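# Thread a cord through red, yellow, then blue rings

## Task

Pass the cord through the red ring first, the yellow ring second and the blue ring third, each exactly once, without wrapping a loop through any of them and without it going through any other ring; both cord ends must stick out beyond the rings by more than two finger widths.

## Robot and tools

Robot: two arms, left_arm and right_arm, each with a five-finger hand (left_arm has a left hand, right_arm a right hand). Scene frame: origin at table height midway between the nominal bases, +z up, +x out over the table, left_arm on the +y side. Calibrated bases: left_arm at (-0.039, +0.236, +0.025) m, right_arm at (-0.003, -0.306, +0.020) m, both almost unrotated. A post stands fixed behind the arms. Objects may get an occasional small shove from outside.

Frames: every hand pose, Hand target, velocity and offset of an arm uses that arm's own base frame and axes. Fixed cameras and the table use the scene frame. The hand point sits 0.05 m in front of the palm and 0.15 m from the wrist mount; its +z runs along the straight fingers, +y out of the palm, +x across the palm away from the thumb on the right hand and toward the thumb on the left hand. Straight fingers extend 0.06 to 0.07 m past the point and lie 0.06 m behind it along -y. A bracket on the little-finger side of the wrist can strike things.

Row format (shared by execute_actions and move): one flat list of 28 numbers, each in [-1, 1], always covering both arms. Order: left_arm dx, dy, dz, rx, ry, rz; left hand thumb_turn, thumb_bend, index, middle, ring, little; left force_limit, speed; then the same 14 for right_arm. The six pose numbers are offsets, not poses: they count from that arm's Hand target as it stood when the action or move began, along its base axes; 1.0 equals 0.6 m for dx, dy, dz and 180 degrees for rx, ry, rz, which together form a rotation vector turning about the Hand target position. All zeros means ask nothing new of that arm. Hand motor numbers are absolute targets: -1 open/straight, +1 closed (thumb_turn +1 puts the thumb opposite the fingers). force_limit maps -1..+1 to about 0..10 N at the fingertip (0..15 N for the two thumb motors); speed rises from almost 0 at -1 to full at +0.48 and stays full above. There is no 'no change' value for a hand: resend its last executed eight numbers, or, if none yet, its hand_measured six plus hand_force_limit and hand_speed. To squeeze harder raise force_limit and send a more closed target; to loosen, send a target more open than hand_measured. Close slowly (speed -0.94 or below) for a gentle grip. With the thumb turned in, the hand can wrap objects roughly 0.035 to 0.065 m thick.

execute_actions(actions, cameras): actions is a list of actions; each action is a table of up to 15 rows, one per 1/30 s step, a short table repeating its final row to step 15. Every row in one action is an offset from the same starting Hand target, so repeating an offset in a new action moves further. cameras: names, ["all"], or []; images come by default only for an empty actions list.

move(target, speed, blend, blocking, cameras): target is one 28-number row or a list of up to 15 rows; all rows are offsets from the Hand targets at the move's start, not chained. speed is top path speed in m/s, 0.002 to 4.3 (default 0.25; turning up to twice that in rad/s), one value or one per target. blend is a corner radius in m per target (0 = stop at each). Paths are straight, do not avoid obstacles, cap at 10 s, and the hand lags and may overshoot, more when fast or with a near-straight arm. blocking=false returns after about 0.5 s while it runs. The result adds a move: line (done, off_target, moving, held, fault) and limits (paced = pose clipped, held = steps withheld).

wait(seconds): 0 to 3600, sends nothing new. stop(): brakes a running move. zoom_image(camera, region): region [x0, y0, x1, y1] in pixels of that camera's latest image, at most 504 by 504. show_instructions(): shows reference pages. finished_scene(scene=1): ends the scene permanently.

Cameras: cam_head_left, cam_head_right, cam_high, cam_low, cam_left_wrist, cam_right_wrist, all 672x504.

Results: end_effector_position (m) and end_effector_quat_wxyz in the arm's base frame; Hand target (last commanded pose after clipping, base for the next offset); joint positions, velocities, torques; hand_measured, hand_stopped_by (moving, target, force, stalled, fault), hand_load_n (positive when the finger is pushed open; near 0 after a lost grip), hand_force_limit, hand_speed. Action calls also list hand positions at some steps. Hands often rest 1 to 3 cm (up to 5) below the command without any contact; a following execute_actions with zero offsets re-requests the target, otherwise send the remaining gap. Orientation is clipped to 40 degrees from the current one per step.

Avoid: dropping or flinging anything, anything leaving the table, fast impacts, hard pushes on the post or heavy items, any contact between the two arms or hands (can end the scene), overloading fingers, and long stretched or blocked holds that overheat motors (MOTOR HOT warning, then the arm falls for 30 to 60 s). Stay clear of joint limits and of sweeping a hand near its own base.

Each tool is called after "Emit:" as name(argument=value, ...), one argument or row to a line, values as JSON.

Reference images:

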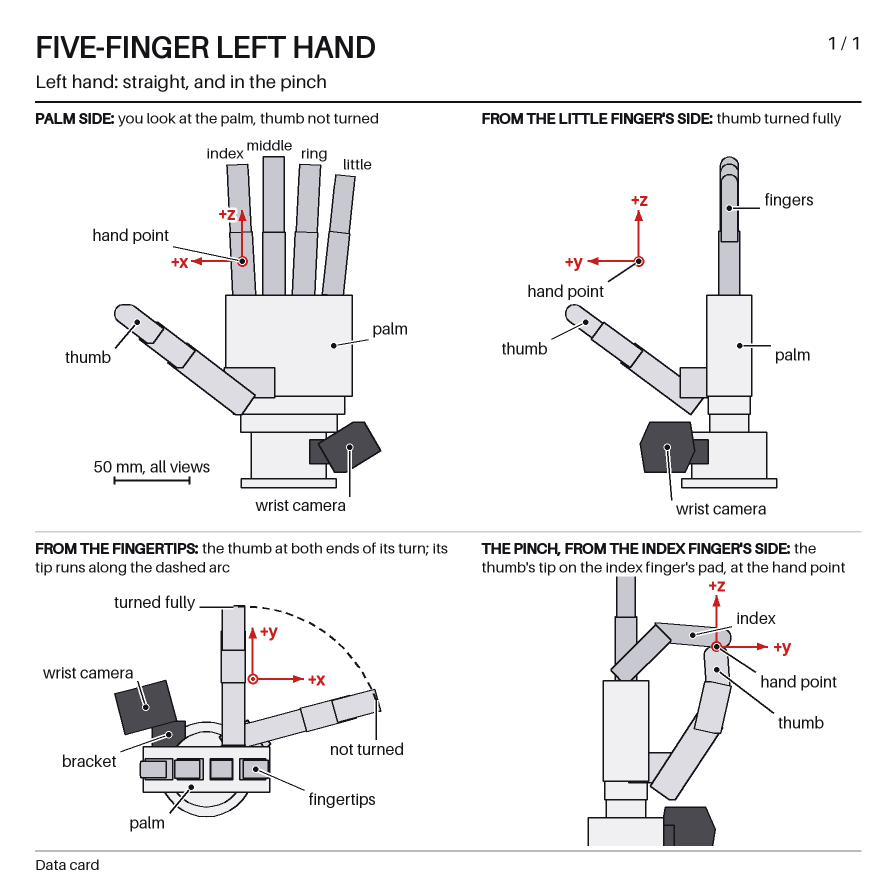

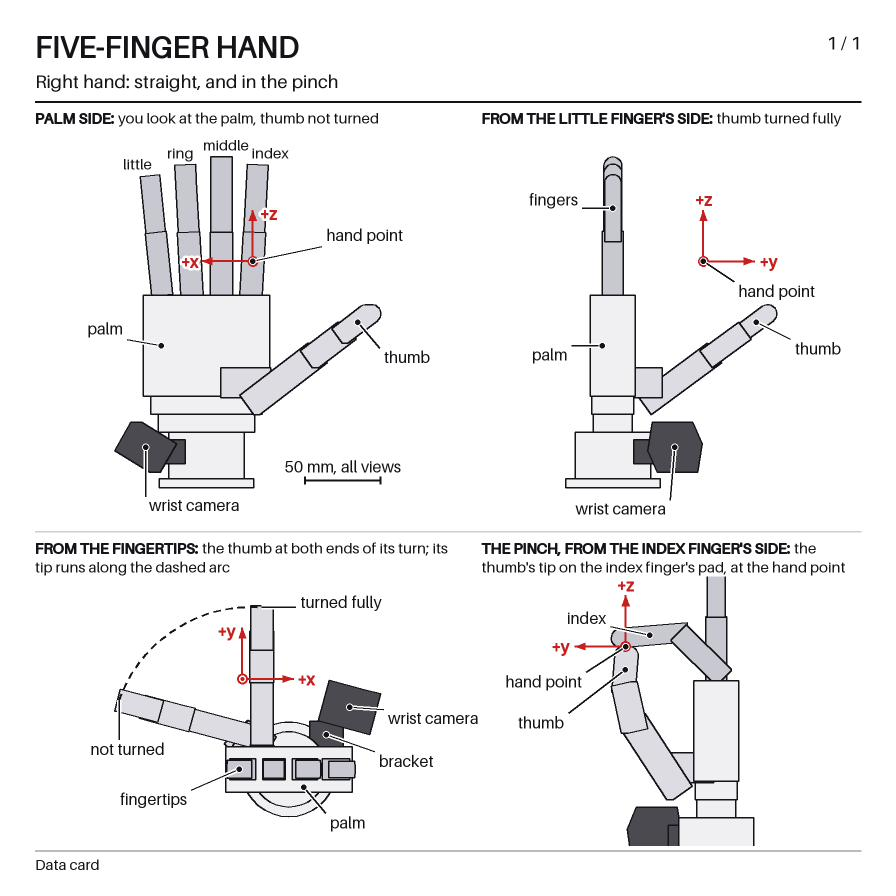

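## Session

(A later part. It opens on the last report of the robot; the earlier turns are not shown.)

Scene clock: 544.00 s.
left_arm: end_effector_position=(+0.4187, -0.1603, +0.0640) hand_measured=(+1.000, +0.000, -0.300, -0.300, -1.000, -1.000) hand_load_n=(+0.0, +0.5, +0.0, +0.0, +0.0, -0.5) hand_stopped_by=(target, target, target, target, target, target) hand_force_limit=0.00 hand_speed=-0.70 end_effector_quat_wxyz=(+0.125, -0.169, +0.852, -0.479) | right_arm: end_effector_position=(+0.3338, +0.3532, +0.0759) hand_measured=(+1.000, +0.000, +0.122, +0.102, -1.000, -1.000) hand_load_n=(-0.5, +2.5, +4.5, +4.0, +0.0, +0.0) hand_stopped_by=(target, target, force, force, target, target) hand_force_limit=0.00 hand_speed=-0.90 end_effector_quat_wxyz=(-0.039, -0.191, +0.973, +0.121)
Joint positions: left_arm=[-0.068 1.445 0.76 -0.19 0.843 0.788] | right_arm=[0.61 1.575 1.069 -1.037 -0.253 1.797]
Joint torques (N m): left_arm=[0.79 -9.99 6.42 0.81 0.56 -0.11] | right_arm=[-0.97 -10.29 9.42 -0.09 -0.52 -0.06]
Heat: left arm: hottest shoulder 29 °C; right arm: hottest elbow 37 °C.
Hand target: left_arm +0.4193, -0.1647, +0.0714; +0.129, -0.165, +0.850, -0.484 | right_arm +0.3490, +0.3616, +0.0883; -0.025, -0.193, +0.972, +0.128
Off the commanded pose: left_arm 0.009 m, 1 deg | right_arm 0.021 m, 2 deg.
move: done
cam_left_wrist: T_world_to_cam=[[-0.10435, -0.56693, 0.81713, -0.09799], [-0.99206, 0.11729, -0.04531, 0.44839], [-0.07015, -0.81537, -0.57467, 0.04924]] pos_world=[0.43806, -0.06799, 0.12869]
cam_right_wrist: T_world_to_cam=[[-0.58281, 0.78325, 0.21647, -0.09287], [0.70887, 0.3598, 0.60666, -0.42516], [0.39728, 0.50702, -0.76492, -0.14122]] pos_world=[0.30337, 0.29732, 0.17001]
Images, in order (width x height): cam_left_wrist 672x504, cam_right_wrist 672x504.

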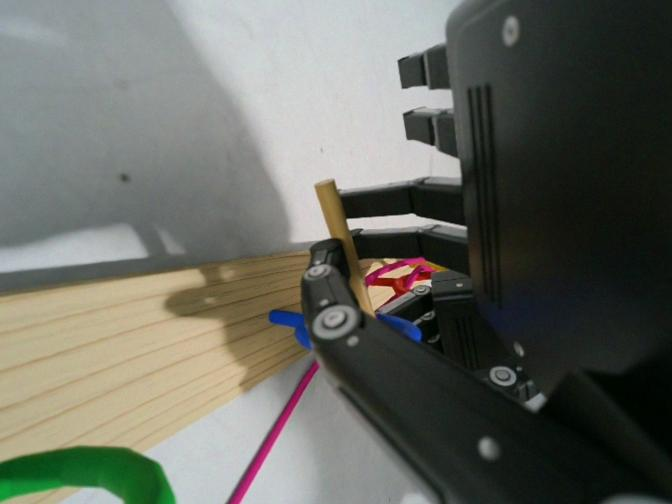

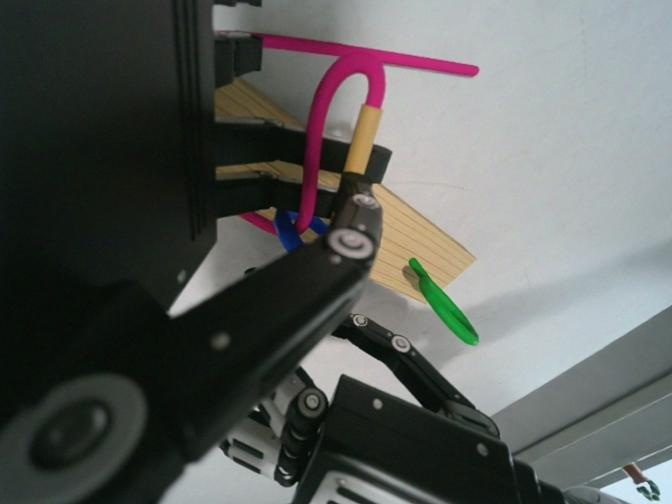

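Emit:
move(
  target=[
    [0,0,0,0,0,0,1,0,-0.8,-0.8,-1,-1,0.0,-0.5,0,0,0,0,0,0,1,0,0.35,0.35,-1,-1,0.0,-0.9],
    [0.005,0.02,0.05,0,0,0,1,0,-0.8,-0.8,-1,-1,0.0,-0.5,0,0,0,0,0,0,1,0,0.35,0.35,-1,-1,0.0,-0.9],
  ],
  speed=0.06,
  cameras=["all"],
)

Emit:
zoom_image(
  camera="cam_high",
  region=[240, 120, 400, 260],
)

Emit:
zoom_image(
  camera="cam_low",
  region=[200, 130, 360, 290],
)

Scene clock: 550.10 s.
left_arm: end_effector_position=(+0.4051, -0.1551, +0.0813) hand_measured=(+1.000, +0.000, -0.800, -0.800, -1.000, -1.000) hand_load_n=(+0.0, +0.0, +0.0, +0.0, +0.0, +0.0) hand_stopped_by=(target, target, target, target, target, target) hand_force_limit=0.00 hand_speed=-0.50 end_effector_quat_wxyz=(+0.106, -0.179, +0.853, -0.479) | right_arm: end_effector_position=(+0.3338, +0.3532, +0.0759) hand_measured=(+1.000, +0.000, +0.122, +0.102, -1.000, -1.000) hand_load_n=(-0.5, +2.5, +4.5, +4.0, +0.0, +0.0) hand_stopped_by=(target, target, force, force, target, target) hand_force_limit=0.00 hand_speed=-0.90 end_effector_quat_wxyz=(-0.039, -0.191, +0.973, +0.121)
Joint positions: left_arm=[-0.052 1.395 0.774 -0.303 0.862 0.799] | right_arm=[0.61 1.575 1.069 -1.037 -0.253 1.797]
Joint torques (N m): left_arm=[2.2 -9.52 9.43 0.25 0.63 0.13] | right_arm=[-0.97 -10.11 9.36 -0.1 -0.48 -0.07]
Heat: left arm: hottest shoulder 29 °C; right arm: hottest elbow 37 °C.
Hand target: left_arm +0.4222, -0.1526, +0.1013; +0.129, -0.165, +0.850, -0.484 | right_arm +0.3490, +0.3616, +0.0883; -0.025, -0.193, +0.972, +0.128
Off the commanded pose: left_arm 0.027 m, 3 deg | right_arm 0.021 m, 2 deg.
move: off_target (left_arm)
cam_left_wrist: T_world_to_cam=[[-0.07163, -0.56064, 0.82495, -0.12346], [-0.99289, 0.11892, -0.0054, 0.43243], [-0.09507, -0.81948, -0.56517, 0.07118]] pos_world=[0.42728, -0.06231, 0.14442]
cam_right_wrist: T_world_to_cam=[[-0.58281, 0.78325, 0.21647, -0.09287], [0.70887, 0.3598, 0.60666, -0.42516], [0.39728, 0.50702, -0.76492, -0.14122]] pos_world=[0.30337, 0.29732, 0.17001]

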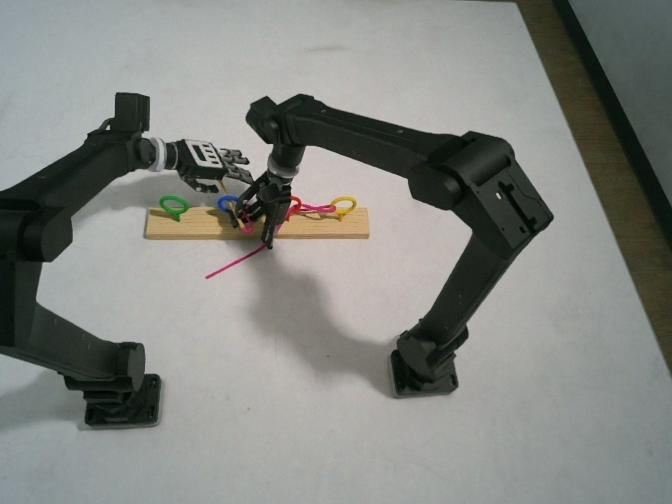

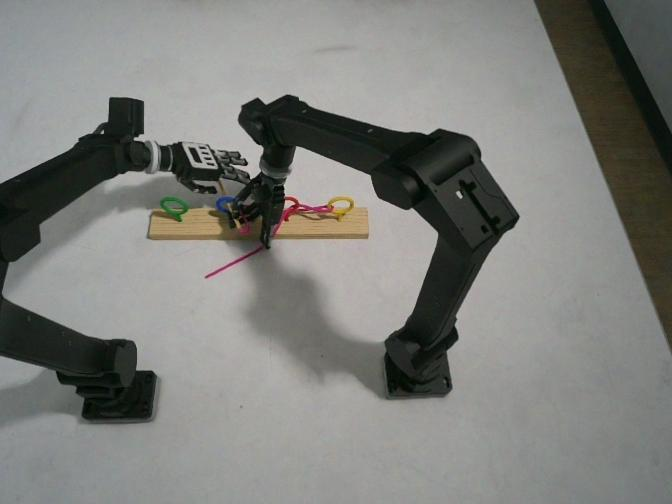

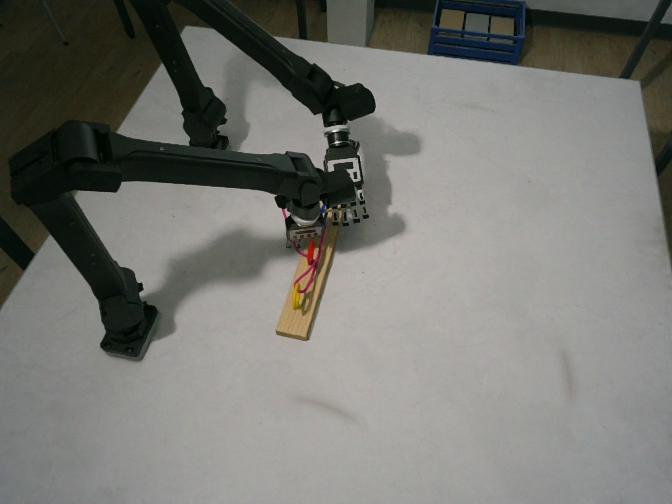

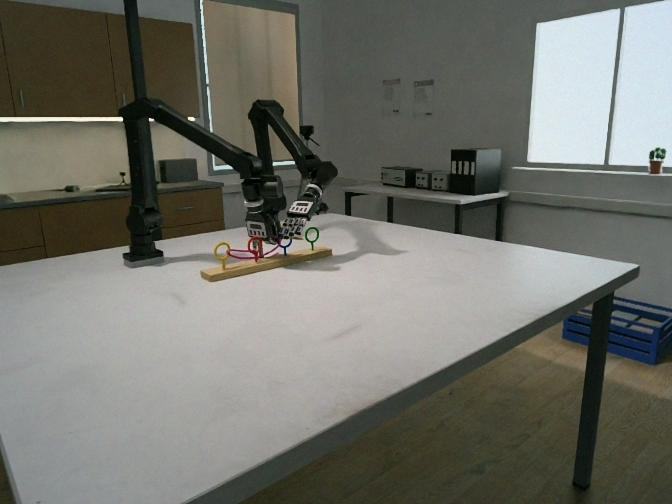

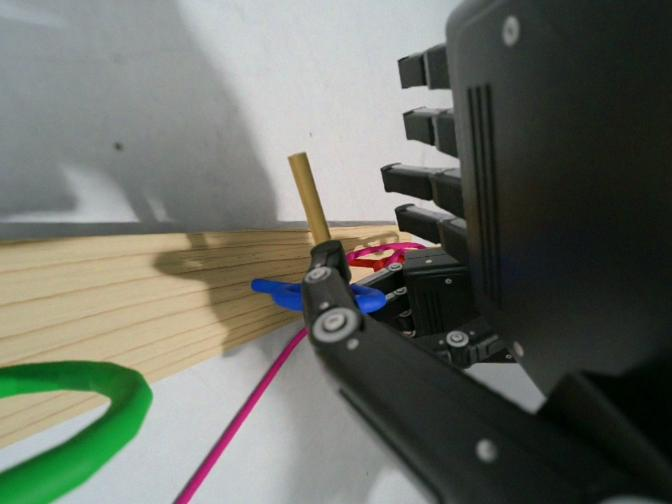

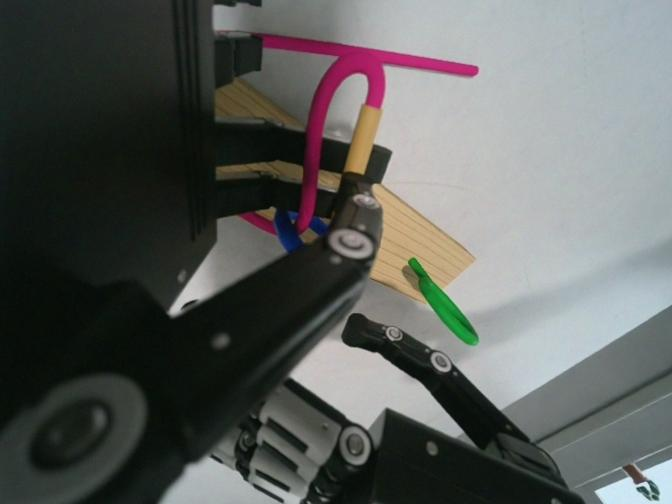

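Scaled by 3.150 from the camera's image (finer frame: 960x720).

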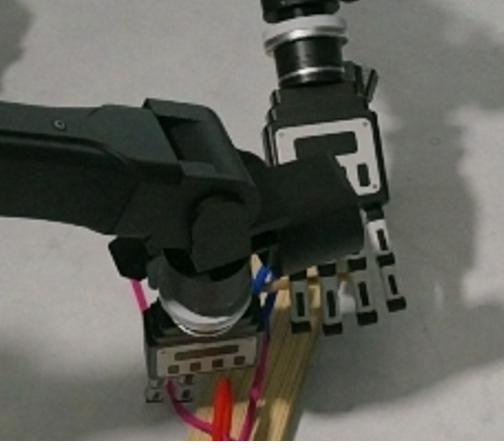

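Scaled by 3.150 from the camera's image (finer frame: 960x720).

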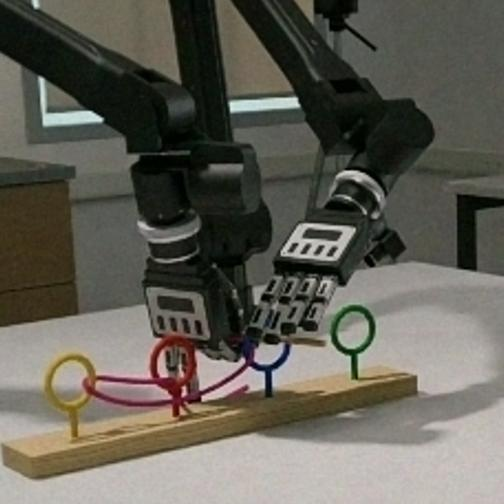

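Emit:
move(
  target=[0,0,0,0,0,0,1,0,-0.8,-0.8,-1,-1,0.0,-0.5,-0.1267,-0.0548,-0.022,0,0,0,1,0,0.35,0.35,-1,-1,0.0,-0.9],
  speed=0.06,
  cameras=["all"],
)

Emit:
zoom_image(
  camera="cam_head_left",
  region=[190, 150, 330, 290],
)

Scene clock: 557.40 s.
left_arm: end_effector_position=(+0.4051, -0.1551, +0.0812) hand_measured=(+1.000, +0.000, -0.800, -0.800, -1.000, -1.000) hand_load_n=(+0.0, +0.0, +0.0, +0.0, +0.0, +0.0) hand_stopped_by=(target, target, target, target, target, target) hand_force_limit=0.00 hand_speed=-0.50 end_effector_quat_wxyz=(+0.106, -0.179, +0.853, -0.479) | right_arm: end_effector_position=(+0.2746, +0.3263, +0.0726) hand_measured=(+1.000, +0.000, +0.122, +0.102, -1.000, -1.000) hand_load_n=(-0.5, +2.5, +5.0, +4.0, +0.0, +0.0) hand_stopped_by=(target, target, force, force, target, target) hand_force_limit=0.00 hand_speed=-0.90 end_effector_quat_wxyz=(-0.031, -0.193, +0.973, +0.125)
Joint positions: left_arm=[-0.052 1.395 0.774 -0.303 0.862 0.8] | right_arm=[0.642 1.413 0.874 -0.98 -0.253 1.829]
Joint torques (N m): left_arm=[2.2 -9.52 9.43 0.2 0.63 0.13] | right_arm=[0.26 -9.11 5.52 0.49 -0.38 0.1]
Heat: left arm: hottest elbow 30 °C; right arm: hottest elbow 37 °C.
Hand target: left_arm +0.4221, -0.1526, +0.1013; +0.129, -0.165, +0.850, -0.484 | right_arm +0.2730, +0.3287, +0.0752; -0.025, -0.193, +0.972, +0.128
Off the commanded pose: left_arm 0.027 m, 3 deg | right_arm 0.004 m, 1 deg.
move: done
cam_left_wrist: T_world_to_cam=[[-0.07205, -0.56081, 0.8248, -0.12327], [-0.99284, 0.11932, -0.0056, 0.43247], [-0.09527, -0.8193, -0.56539, 0.07131]] pos_world=[0.42728, -0.06231, 0.14442]
cam_right_wrist: T_world_to_cam=[[-0.58677, 0.78001, 0.21743, -0.10349], [0.70039, 0.35413, 0.61971, -0.36833], [0.40638, 0.51592, -0.75411, -0.11274]] pos_world=[0.24307, 0.26932, 0.16574]

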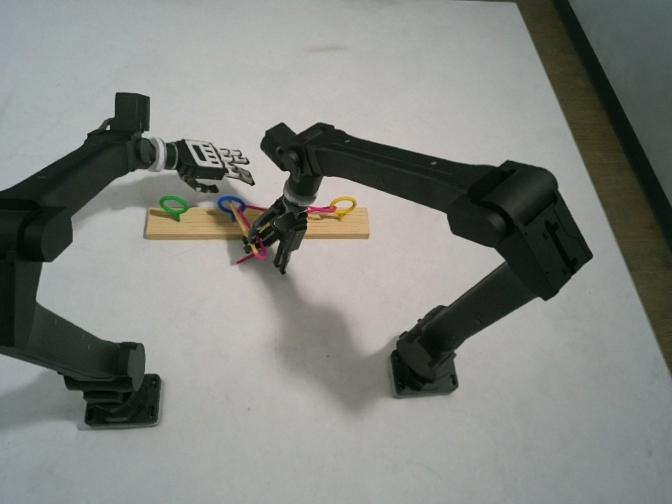

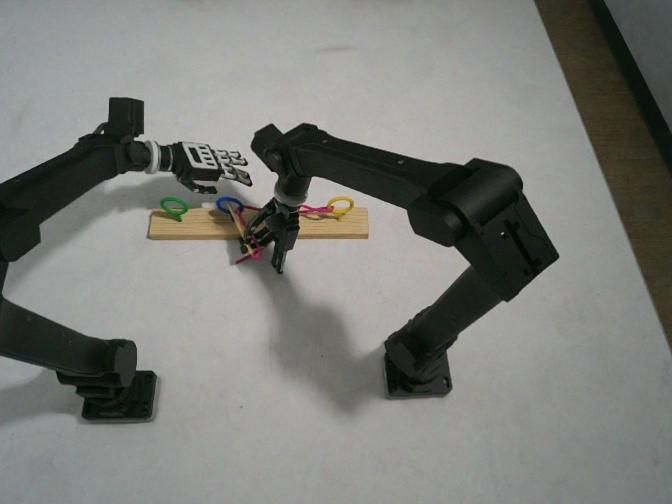

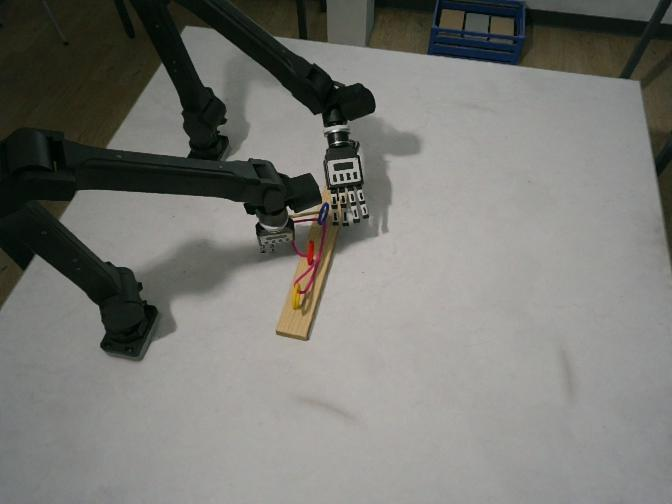

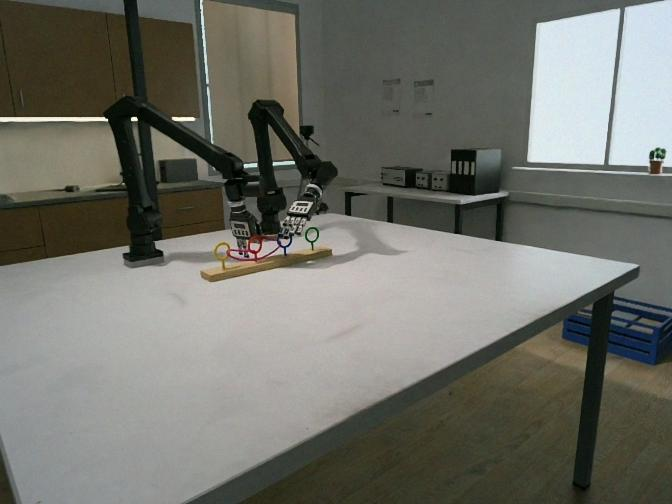

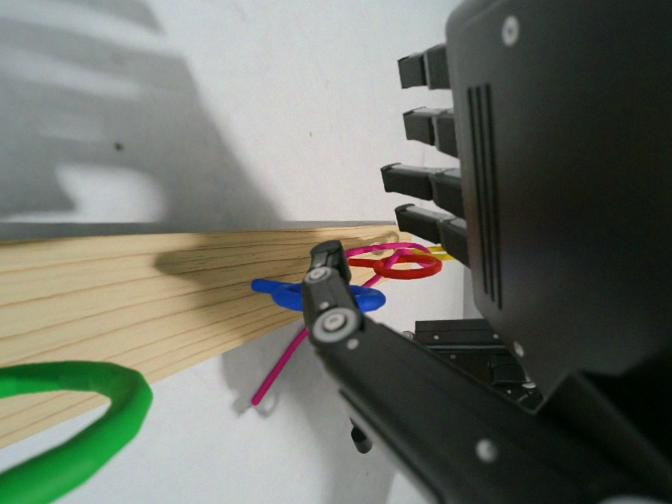

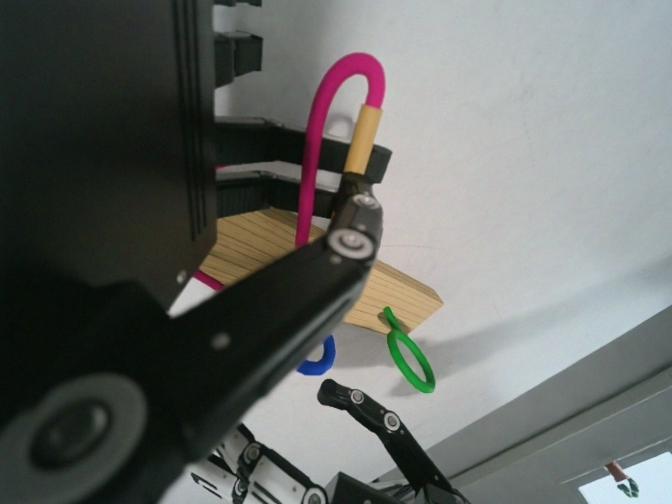

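Scaled by 3.600 from the camera's image (finer frame: 960x720).

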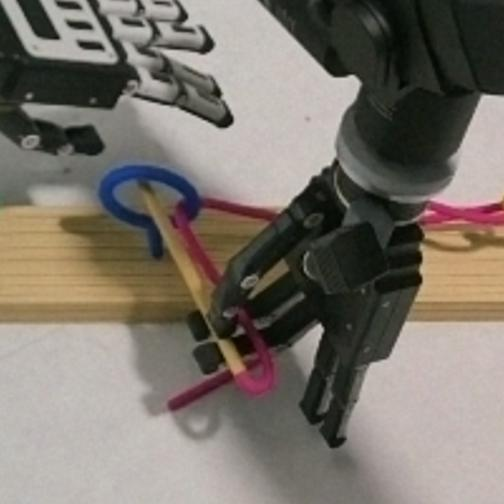

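Emit:
move(
  target=[0,0,0,0,0,0,1,0,-0.8,-0.8,-1,-1,0.0,-0.5,-0.077,-0.0318,0,0,0,0,1,0,0.35,0.35,-1,-1,0.0,-0.9],
  speed=0.06,
  cameras=["cam_head_left","cam_low","cam_right_wrist","cam_left_wrist"],
)

Emit:
zoom_image(
  camera="cam_head_left",
  region=[190, 150, 370, 330],
)

Emit:
zoom_image(
  camera="cam_low",
  region=[190, 190, 340, 290],
)

Scene clock: 565.17 s.
left_arm: end_effector_position=(+0.4051, -0.1551, +0.0812) hand_measured=(+1.000, +0.000, -0.800, -0.800, -1.000, -1.000) hand_load_n=(+0.0, +0.0, +0.0, +0.0, +0.0, +0.0) hand_stopped_by=(target, target, target, target, target, target) hand_force_limit=0.00 hand_speed=-0.50 end_effector_quat_wxyz=(+0.106, -0.179, +0.853, -0.479) | right_arm: end_effector_position=(+0.2282, +0.3083, +0.0743) hand_measured=(+1.000, +0.000, +0.122, +0.102, -1.000, -1.000) hand_load_n=(+0.0, +2.5, +4.5, +3.5, +0.0, +0.0) hand_stopped_by=(target, target, force, force, target, target) hand_force_limit=0.00 hand_speed=-0.90 end_effector_quat_wxyz=(-0.030, -0.193, +0.972, +0.127)
Joint positions: left_arm=[-0.052 1.395 0.774 -0.303 0.862 0.8] | right_arm=[0.683 1.279 0.751 -0.977 -0.253 1.87]
Joint torques (N m): left_arm=[2.2 -9.52 9.44 0.2 0.63 0.13] | right_arm=[0.21 -7.53 5.64 0.43 -0.27 0.05]
Heat: left arm: hottest elbow 31 °C; right arm: hottest elbow 36 °C.
Hand target: left_arm +0.4221, -0.1526, +0.1013; +0.129, -0.165, +0.850, -0.484 | right_arm +0.2268, +0.3096, +0.0752; -0.025, -0.193, +0.972, +0.128
Off the commanded pose: left_arm 0.026 m, 3 deg | right_arm 0.002 m, 1 deg.
move: done
cam_left_wrist: T_world_to_cam=[[-0.07205, -0.56081, 0.8248, -0.12327], [-0.99284, 0.11932, -0.0056, 0.43247], [-0.09527, -0.8193, -0.56539, 0.07131]] pos_world=[0.42728, -0.06231, 0.14442]
cam_right_wrist: T_world_to_cam=[[-0.58756, 0.77875, 0.2198, -0.11665], [0.69932, 0.35204, 0.62211, -0.32978], [0.4071, 0.51924, -0.75144, -0.08471]] pos_world=[0.19657, 0.25093, 0.16714]
Images, in order (width x height): cam_head_left 672x504, cam_low 672x504, cam_left_wrist 672x504, cam_right_wrist 672x504.

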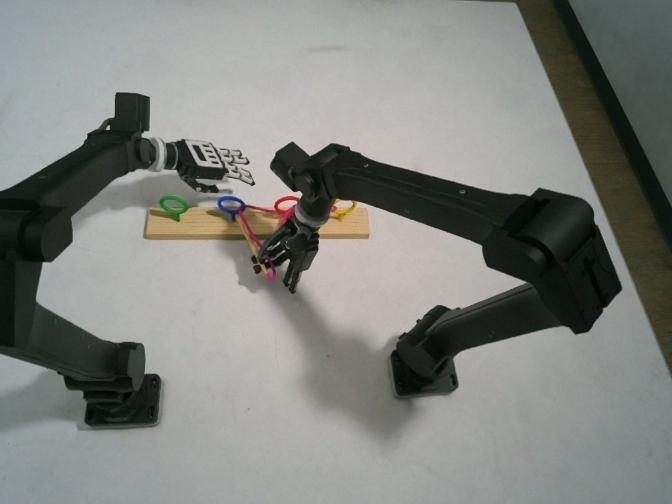

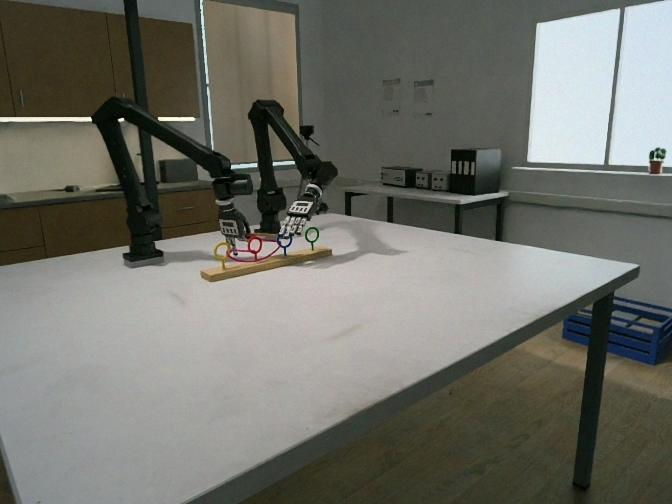

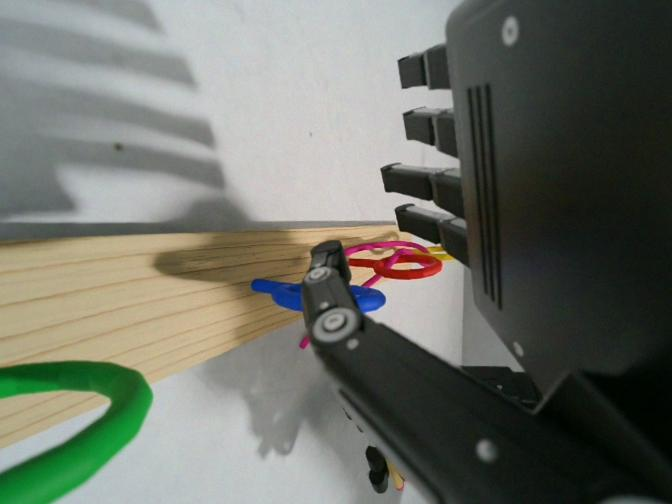

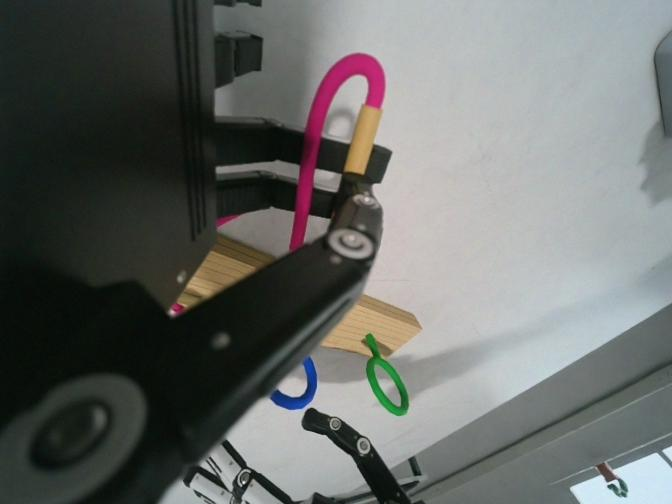

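Scaled by 2.800 from the camera's image (finer frame: 960x720).

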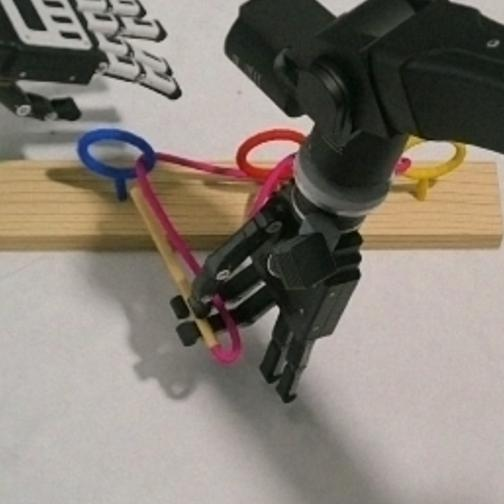

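Scaled by 3.360 from the camera's image (finer frame: 960x720).

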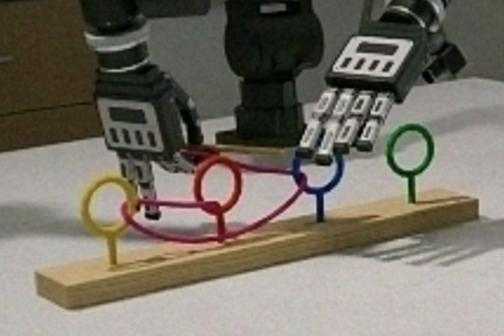

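Emit:
move(
  target=[
    [0.04,0.02,0.1,0,0,0,1,0,-0.8,-0.8,-1,-1,0.0,-0.5,0,0,0,0,0,0,1,0,0.35,0.35,-1,-1,0.0,-0.9],
    [0.0,0.18,0.25,0,0,0,1,0,-0.8,-0.8,-1,-1,0.0,-0.5,0,0,0,0,0,0,1,0,0.35,0.35,-1,-1,0.0,-0.9],
  ],
  speed=0.1,
  blend=[0.02,0],
  cameras=["all"],
)

Emit:
zoom_image(
  camera="cam_high",
  region=[220, 160, 400, 340],
)

Emit:
zoom_image(
  camera="cam_head_left",
  region=[190, 150, 370, 330],
)

Scene clock: 586.50 s.
left_arm: end_effector_position=(+0.4116, -0.0491, +0.2310) hand_measured=(+1.000, +0.000, -0.800, -0.800, -1.000, -1.000) hand_load_n=(+0.0, +0.0, +0.0, +0.0, +0.0, +0.0) hand_stopped_by=(target, target, target, target, target, target) hand_force_limit=0.00 hand_speed=-0.50 end_effector_quat_wxyz=(+0.106, -0.180, +0.850, -0.483) | right_arm: end_effector_position=(+0.2283, +0.3083, +0.0743) hand_measured=(+1.000, +0.000, +0.122, +0.102, -1.000, -1.000) hand_load_n=(-0.5, +2.5, +5.0, +4.0, +0.0, +0.0) hand_stopped_by=(target, target, force, force, target, target) hand_force_limit=0.00 hand_speed=-0.90 end_effector_quat_wxyz=(-0.030, -0.193, +0.973, +0.127)
Joint positions: left_arm=[0.226 1.318 1.155 -1.087 1.003 1.202] | right_arm=[0.683 1.279 0.751 -0.977 -0.253 1.871]
Joint torques (N m): left_arm=[1.96 -9.05 10.74 -0.21 0.79 0.14] | right_arm=[0.5 -7.12 5.64 0.35 -0.27 0.06]
Heat: left arm: hottest elbow 32 °C; right arm: hottest elbow 35 °C.
Hand target: left_arm +0.4222, -0.0445, +0.2513; +0.129, -0.165, +0.850, -0.484 | right_arm +0.2269, +0.3096, +0.0752; -0.025, -0.193, +0.972, +0.128
Off the commanded pose: left_arm 0.023 m, 3 deg | right_arm 0.002 m, 1 deg.
move: off_target (left_arm)
cam_left_wrist: T_world_to_cam=[[-0.07188, -0.5518, 0.83088, -0.18797], [-0.99307, 0.11725, -0.00805, 0.42774], [-0.09297, -0.8257, -0.5564, 0.24009]] pos_world=[0.43359, 0.04437, 0.29321]
cam_right_wrist: T_world_to_cam=[[-0.58696, 0.77929, 0.2195, -0.1168], [0.69959, 0.35173, 0.62198, -0.32981], [0.4075, 0.51864, -0.75164, -0.08465]] pos_world=[0.19667, 0.25092, 0.16714]

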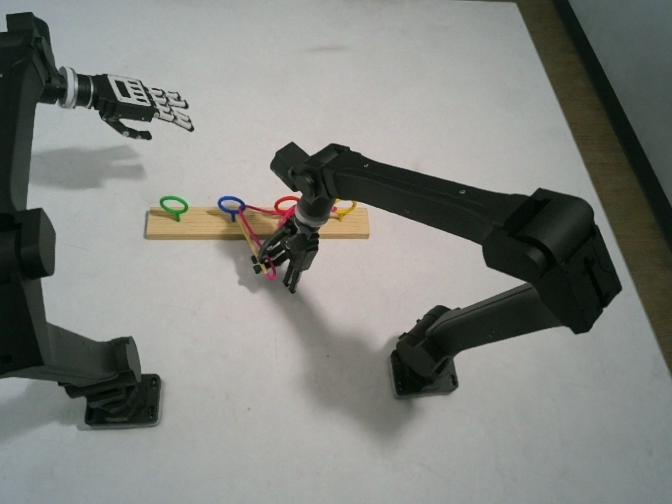

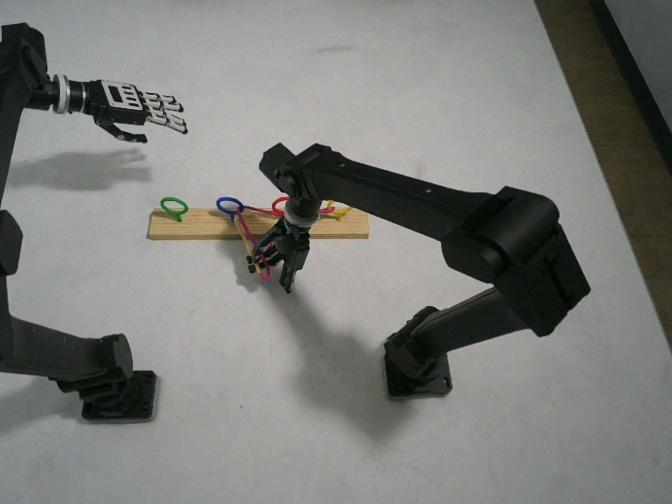

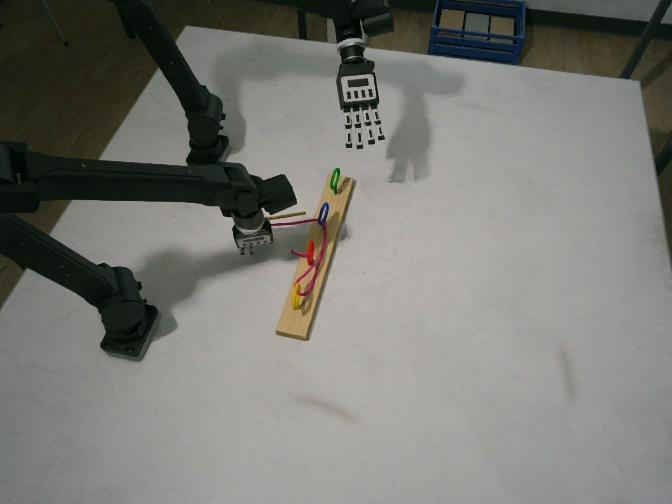

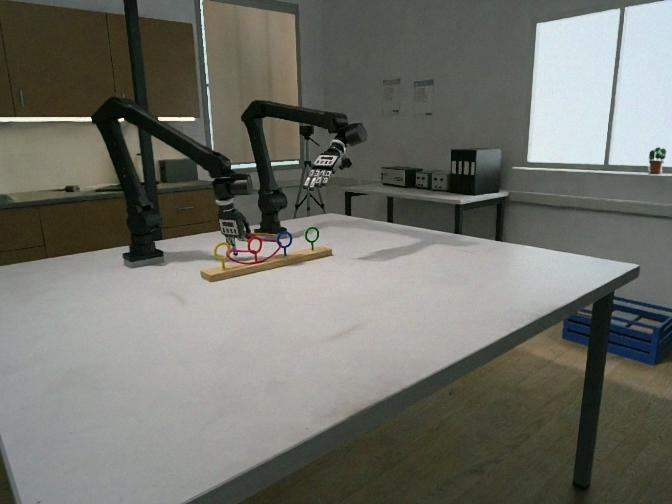

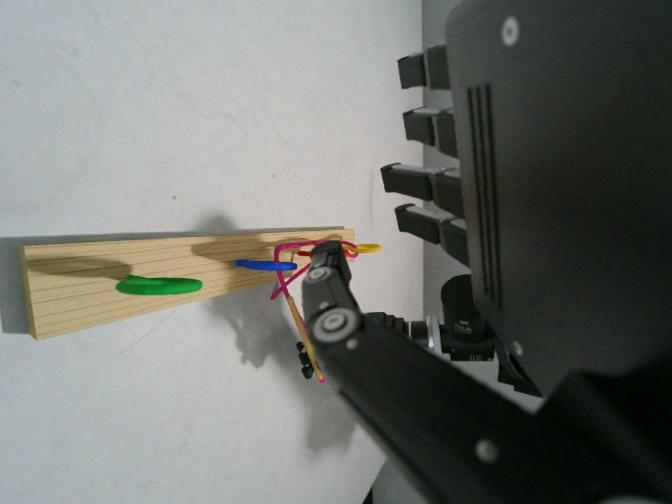

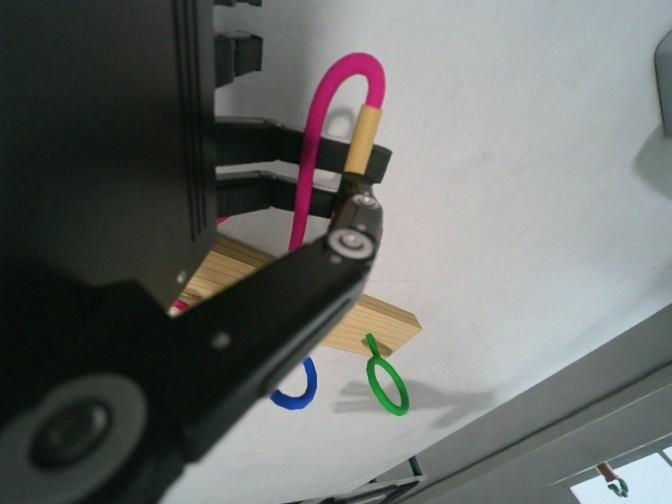

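Scaled by 2.800 from the camera's image (finer frame: 960x720).

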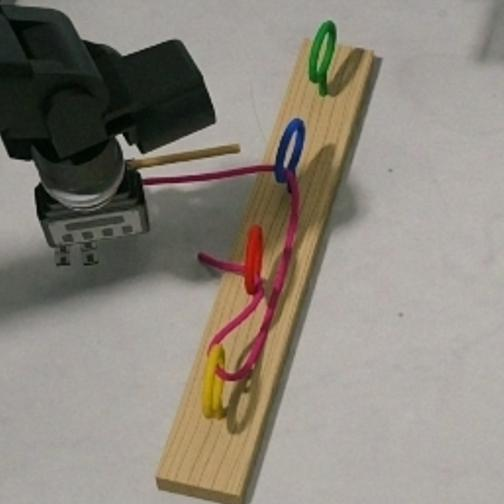

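Scaled by 2.800 from the camera's image (finer frame: 960x720).

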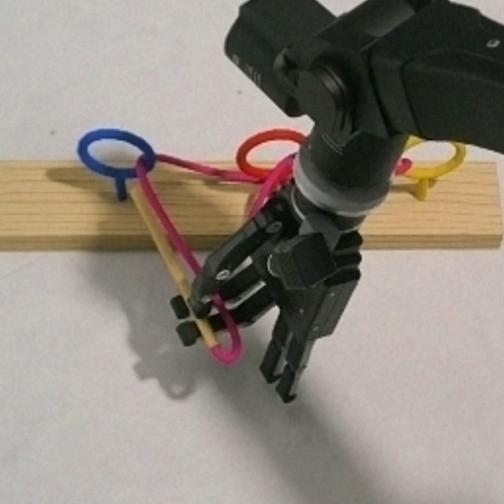

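Emit:
move(
  target=[
    [0,0,0,0,0,0,1,0,-0.8,-0.8,-1,-1,0.0,-0.5,0,0,0,0,0,0,1,0,0.35,0.35,0.1,0.1,0.0,-0.5],
    [0,0,0,0,0,0,1,0,-0.8,-0.8,-1,-1,0.0,-0.5,0,0.025,-0.055,0,0,0,1,0,0.35,0.35,0.1,0.1,0.0,-0.5],
  ],
  speed=0.06,
  cameras=["all"],
)

Emit:
zoom_image(
  camera="cam_right_wrist",
  region=[180, 20, 460, 300],
)

Emit:
zoom_image(
  camera="cam_low",
  region=[190, 190, 340, 290],
)

Emit:
zoom_image(
  camera="cam_head_left",
  region=[200, 180, 320, 300],
)

Scene clock: 593.77 s.
left_arm: end_effector_position=(+0.4117, -0.0491, +0.2311) hand_measured=(+1.000, +0.000, -0.800, -0.800, -1.000, -1.000) hand_load_n=(+0.0, +0.0, +0.0, +0.0, +0.0, +0.0) hand_stopped_by=(target, target, target, target, target, target) hand_force_limit=0.00 hand_speed=-0.50 end_effector_quat_wxyz=(+0.106, -0.179, +0.850, -0.483) | right_arm: end_effector_position=(+0.2288, +0.3236, +0.0461) hand_measured=(+1.000, +0.000, +0.122, +0.102, +0.100, +0.100) hand_load_n=(+0.0, +3.0, +5.5, +2.5, +2.0, +0.5) hand_stopped_by=(target, target, force, force, target, target) hand_force_limit=0.00 hand_speed=-0.50 end_effector_quat_wxyz=(-0.025, -0.194, +0.972, +0.130)
Joint positions: left_arm=[0.226 1.318 1.155 -1.087 1.003 1.203] | right_arm=[0.719 1.349 0.724 -0.858 -0.25 1.908]
Joint torques (N m): left_arm=[2.08 -9.11 10.77 -0.21 0.8 0.13] | right_arm=[0.21 -6.89 5.29 0.46 -0.28 0.08]
Heat: left arm: hottest elbow 33 °C; right arm: hottest elbow 34 °C.
Hand target: left_arm +0.4222, -0.0446, +0.2513; +0.129, -0.165, +0.850, -0.484 | right_arm +0.2269, +0.3246, +0.0422; -0.025, -0.193, +0.972, +0.128
Off the commanded pose: left_arm 0.023 m, 3 deg | right_arm 0.005 m, 0 deg.
move: done
cam_left_wrist: T_world_to_cam=[[-0.07274, -0.5517, 0.83086, -0.1876], [-0.99301, 0.11772, -0.00876, 0.4279], [-0.09297, -0.82569, -0.55641, 0.24009]] pos_world=[0.43359, 0.04437, 0.29321]
cam_right_wrist: T_world_to_cam=[[-0.58935, 0.77736, 0.21993, -0.12115], [0.69332, 0.34694, 0.63162, -0.31553], [0.41469, 0.52473, -0.74343, -0.11793]] pos_world=[0.19627, 0.26553, 0.13827]

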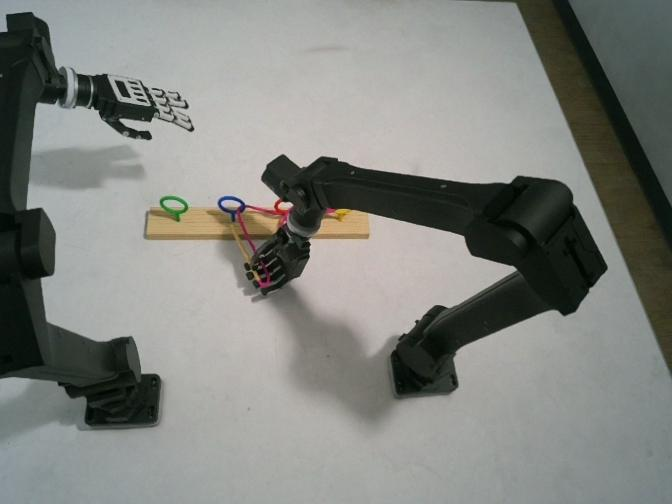

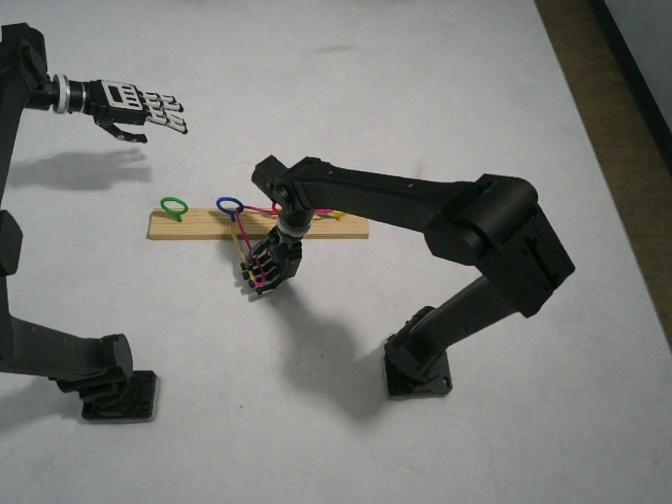

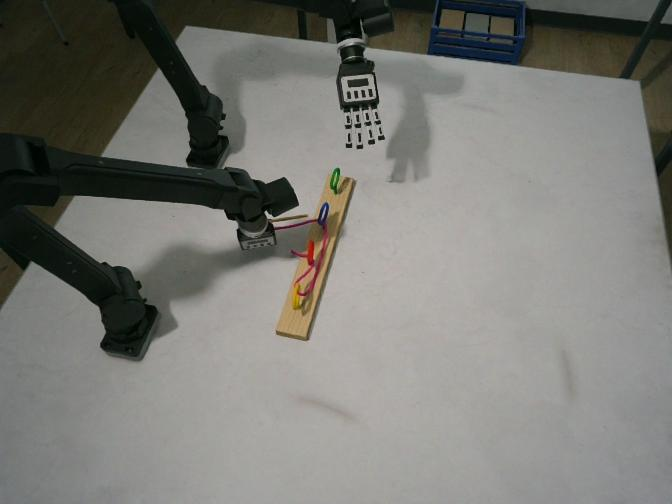

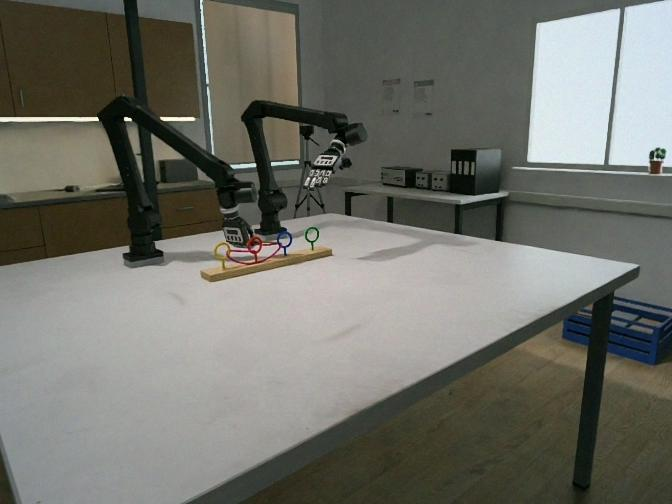

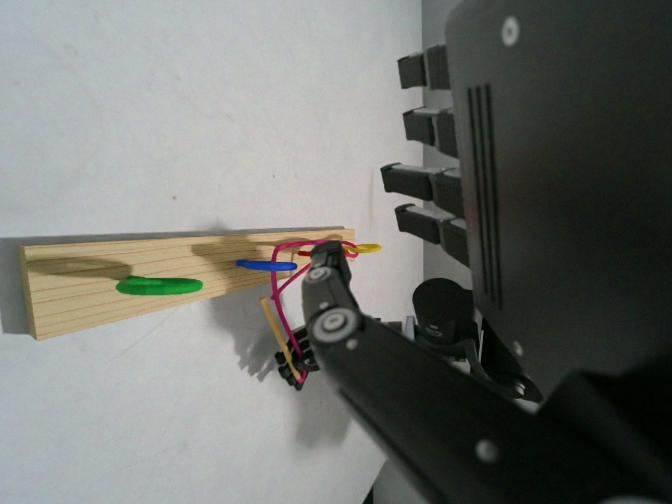

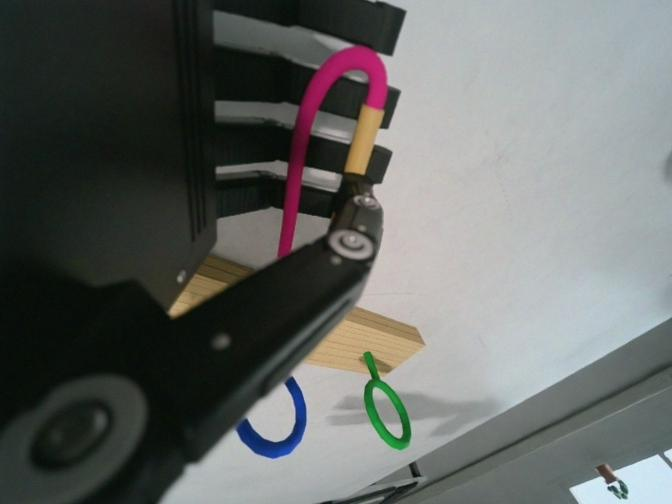

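Scaled by 1.800 from the camera's image (finer frame: 960x720).

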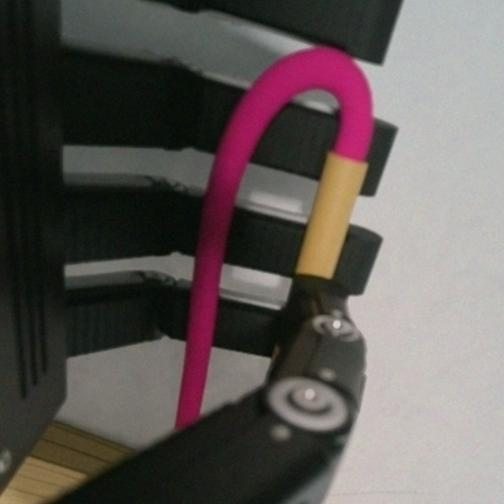

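Scaled by 3.360 from the camera's image (finer frame: 960x720).

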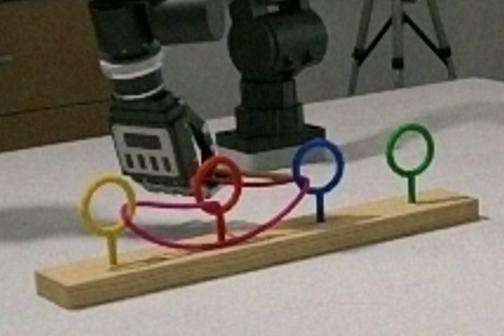

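Scaled by 4.200 from the camera's image (finer frame: 960x720).

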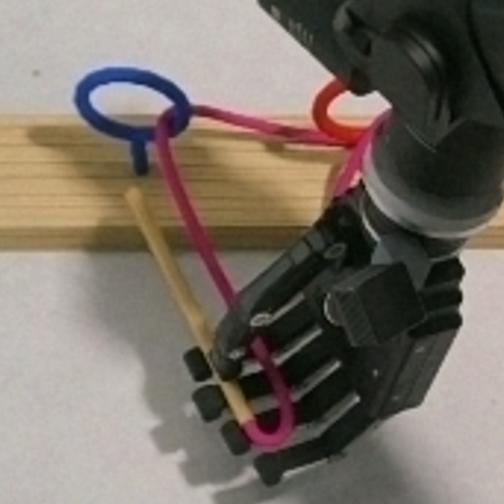

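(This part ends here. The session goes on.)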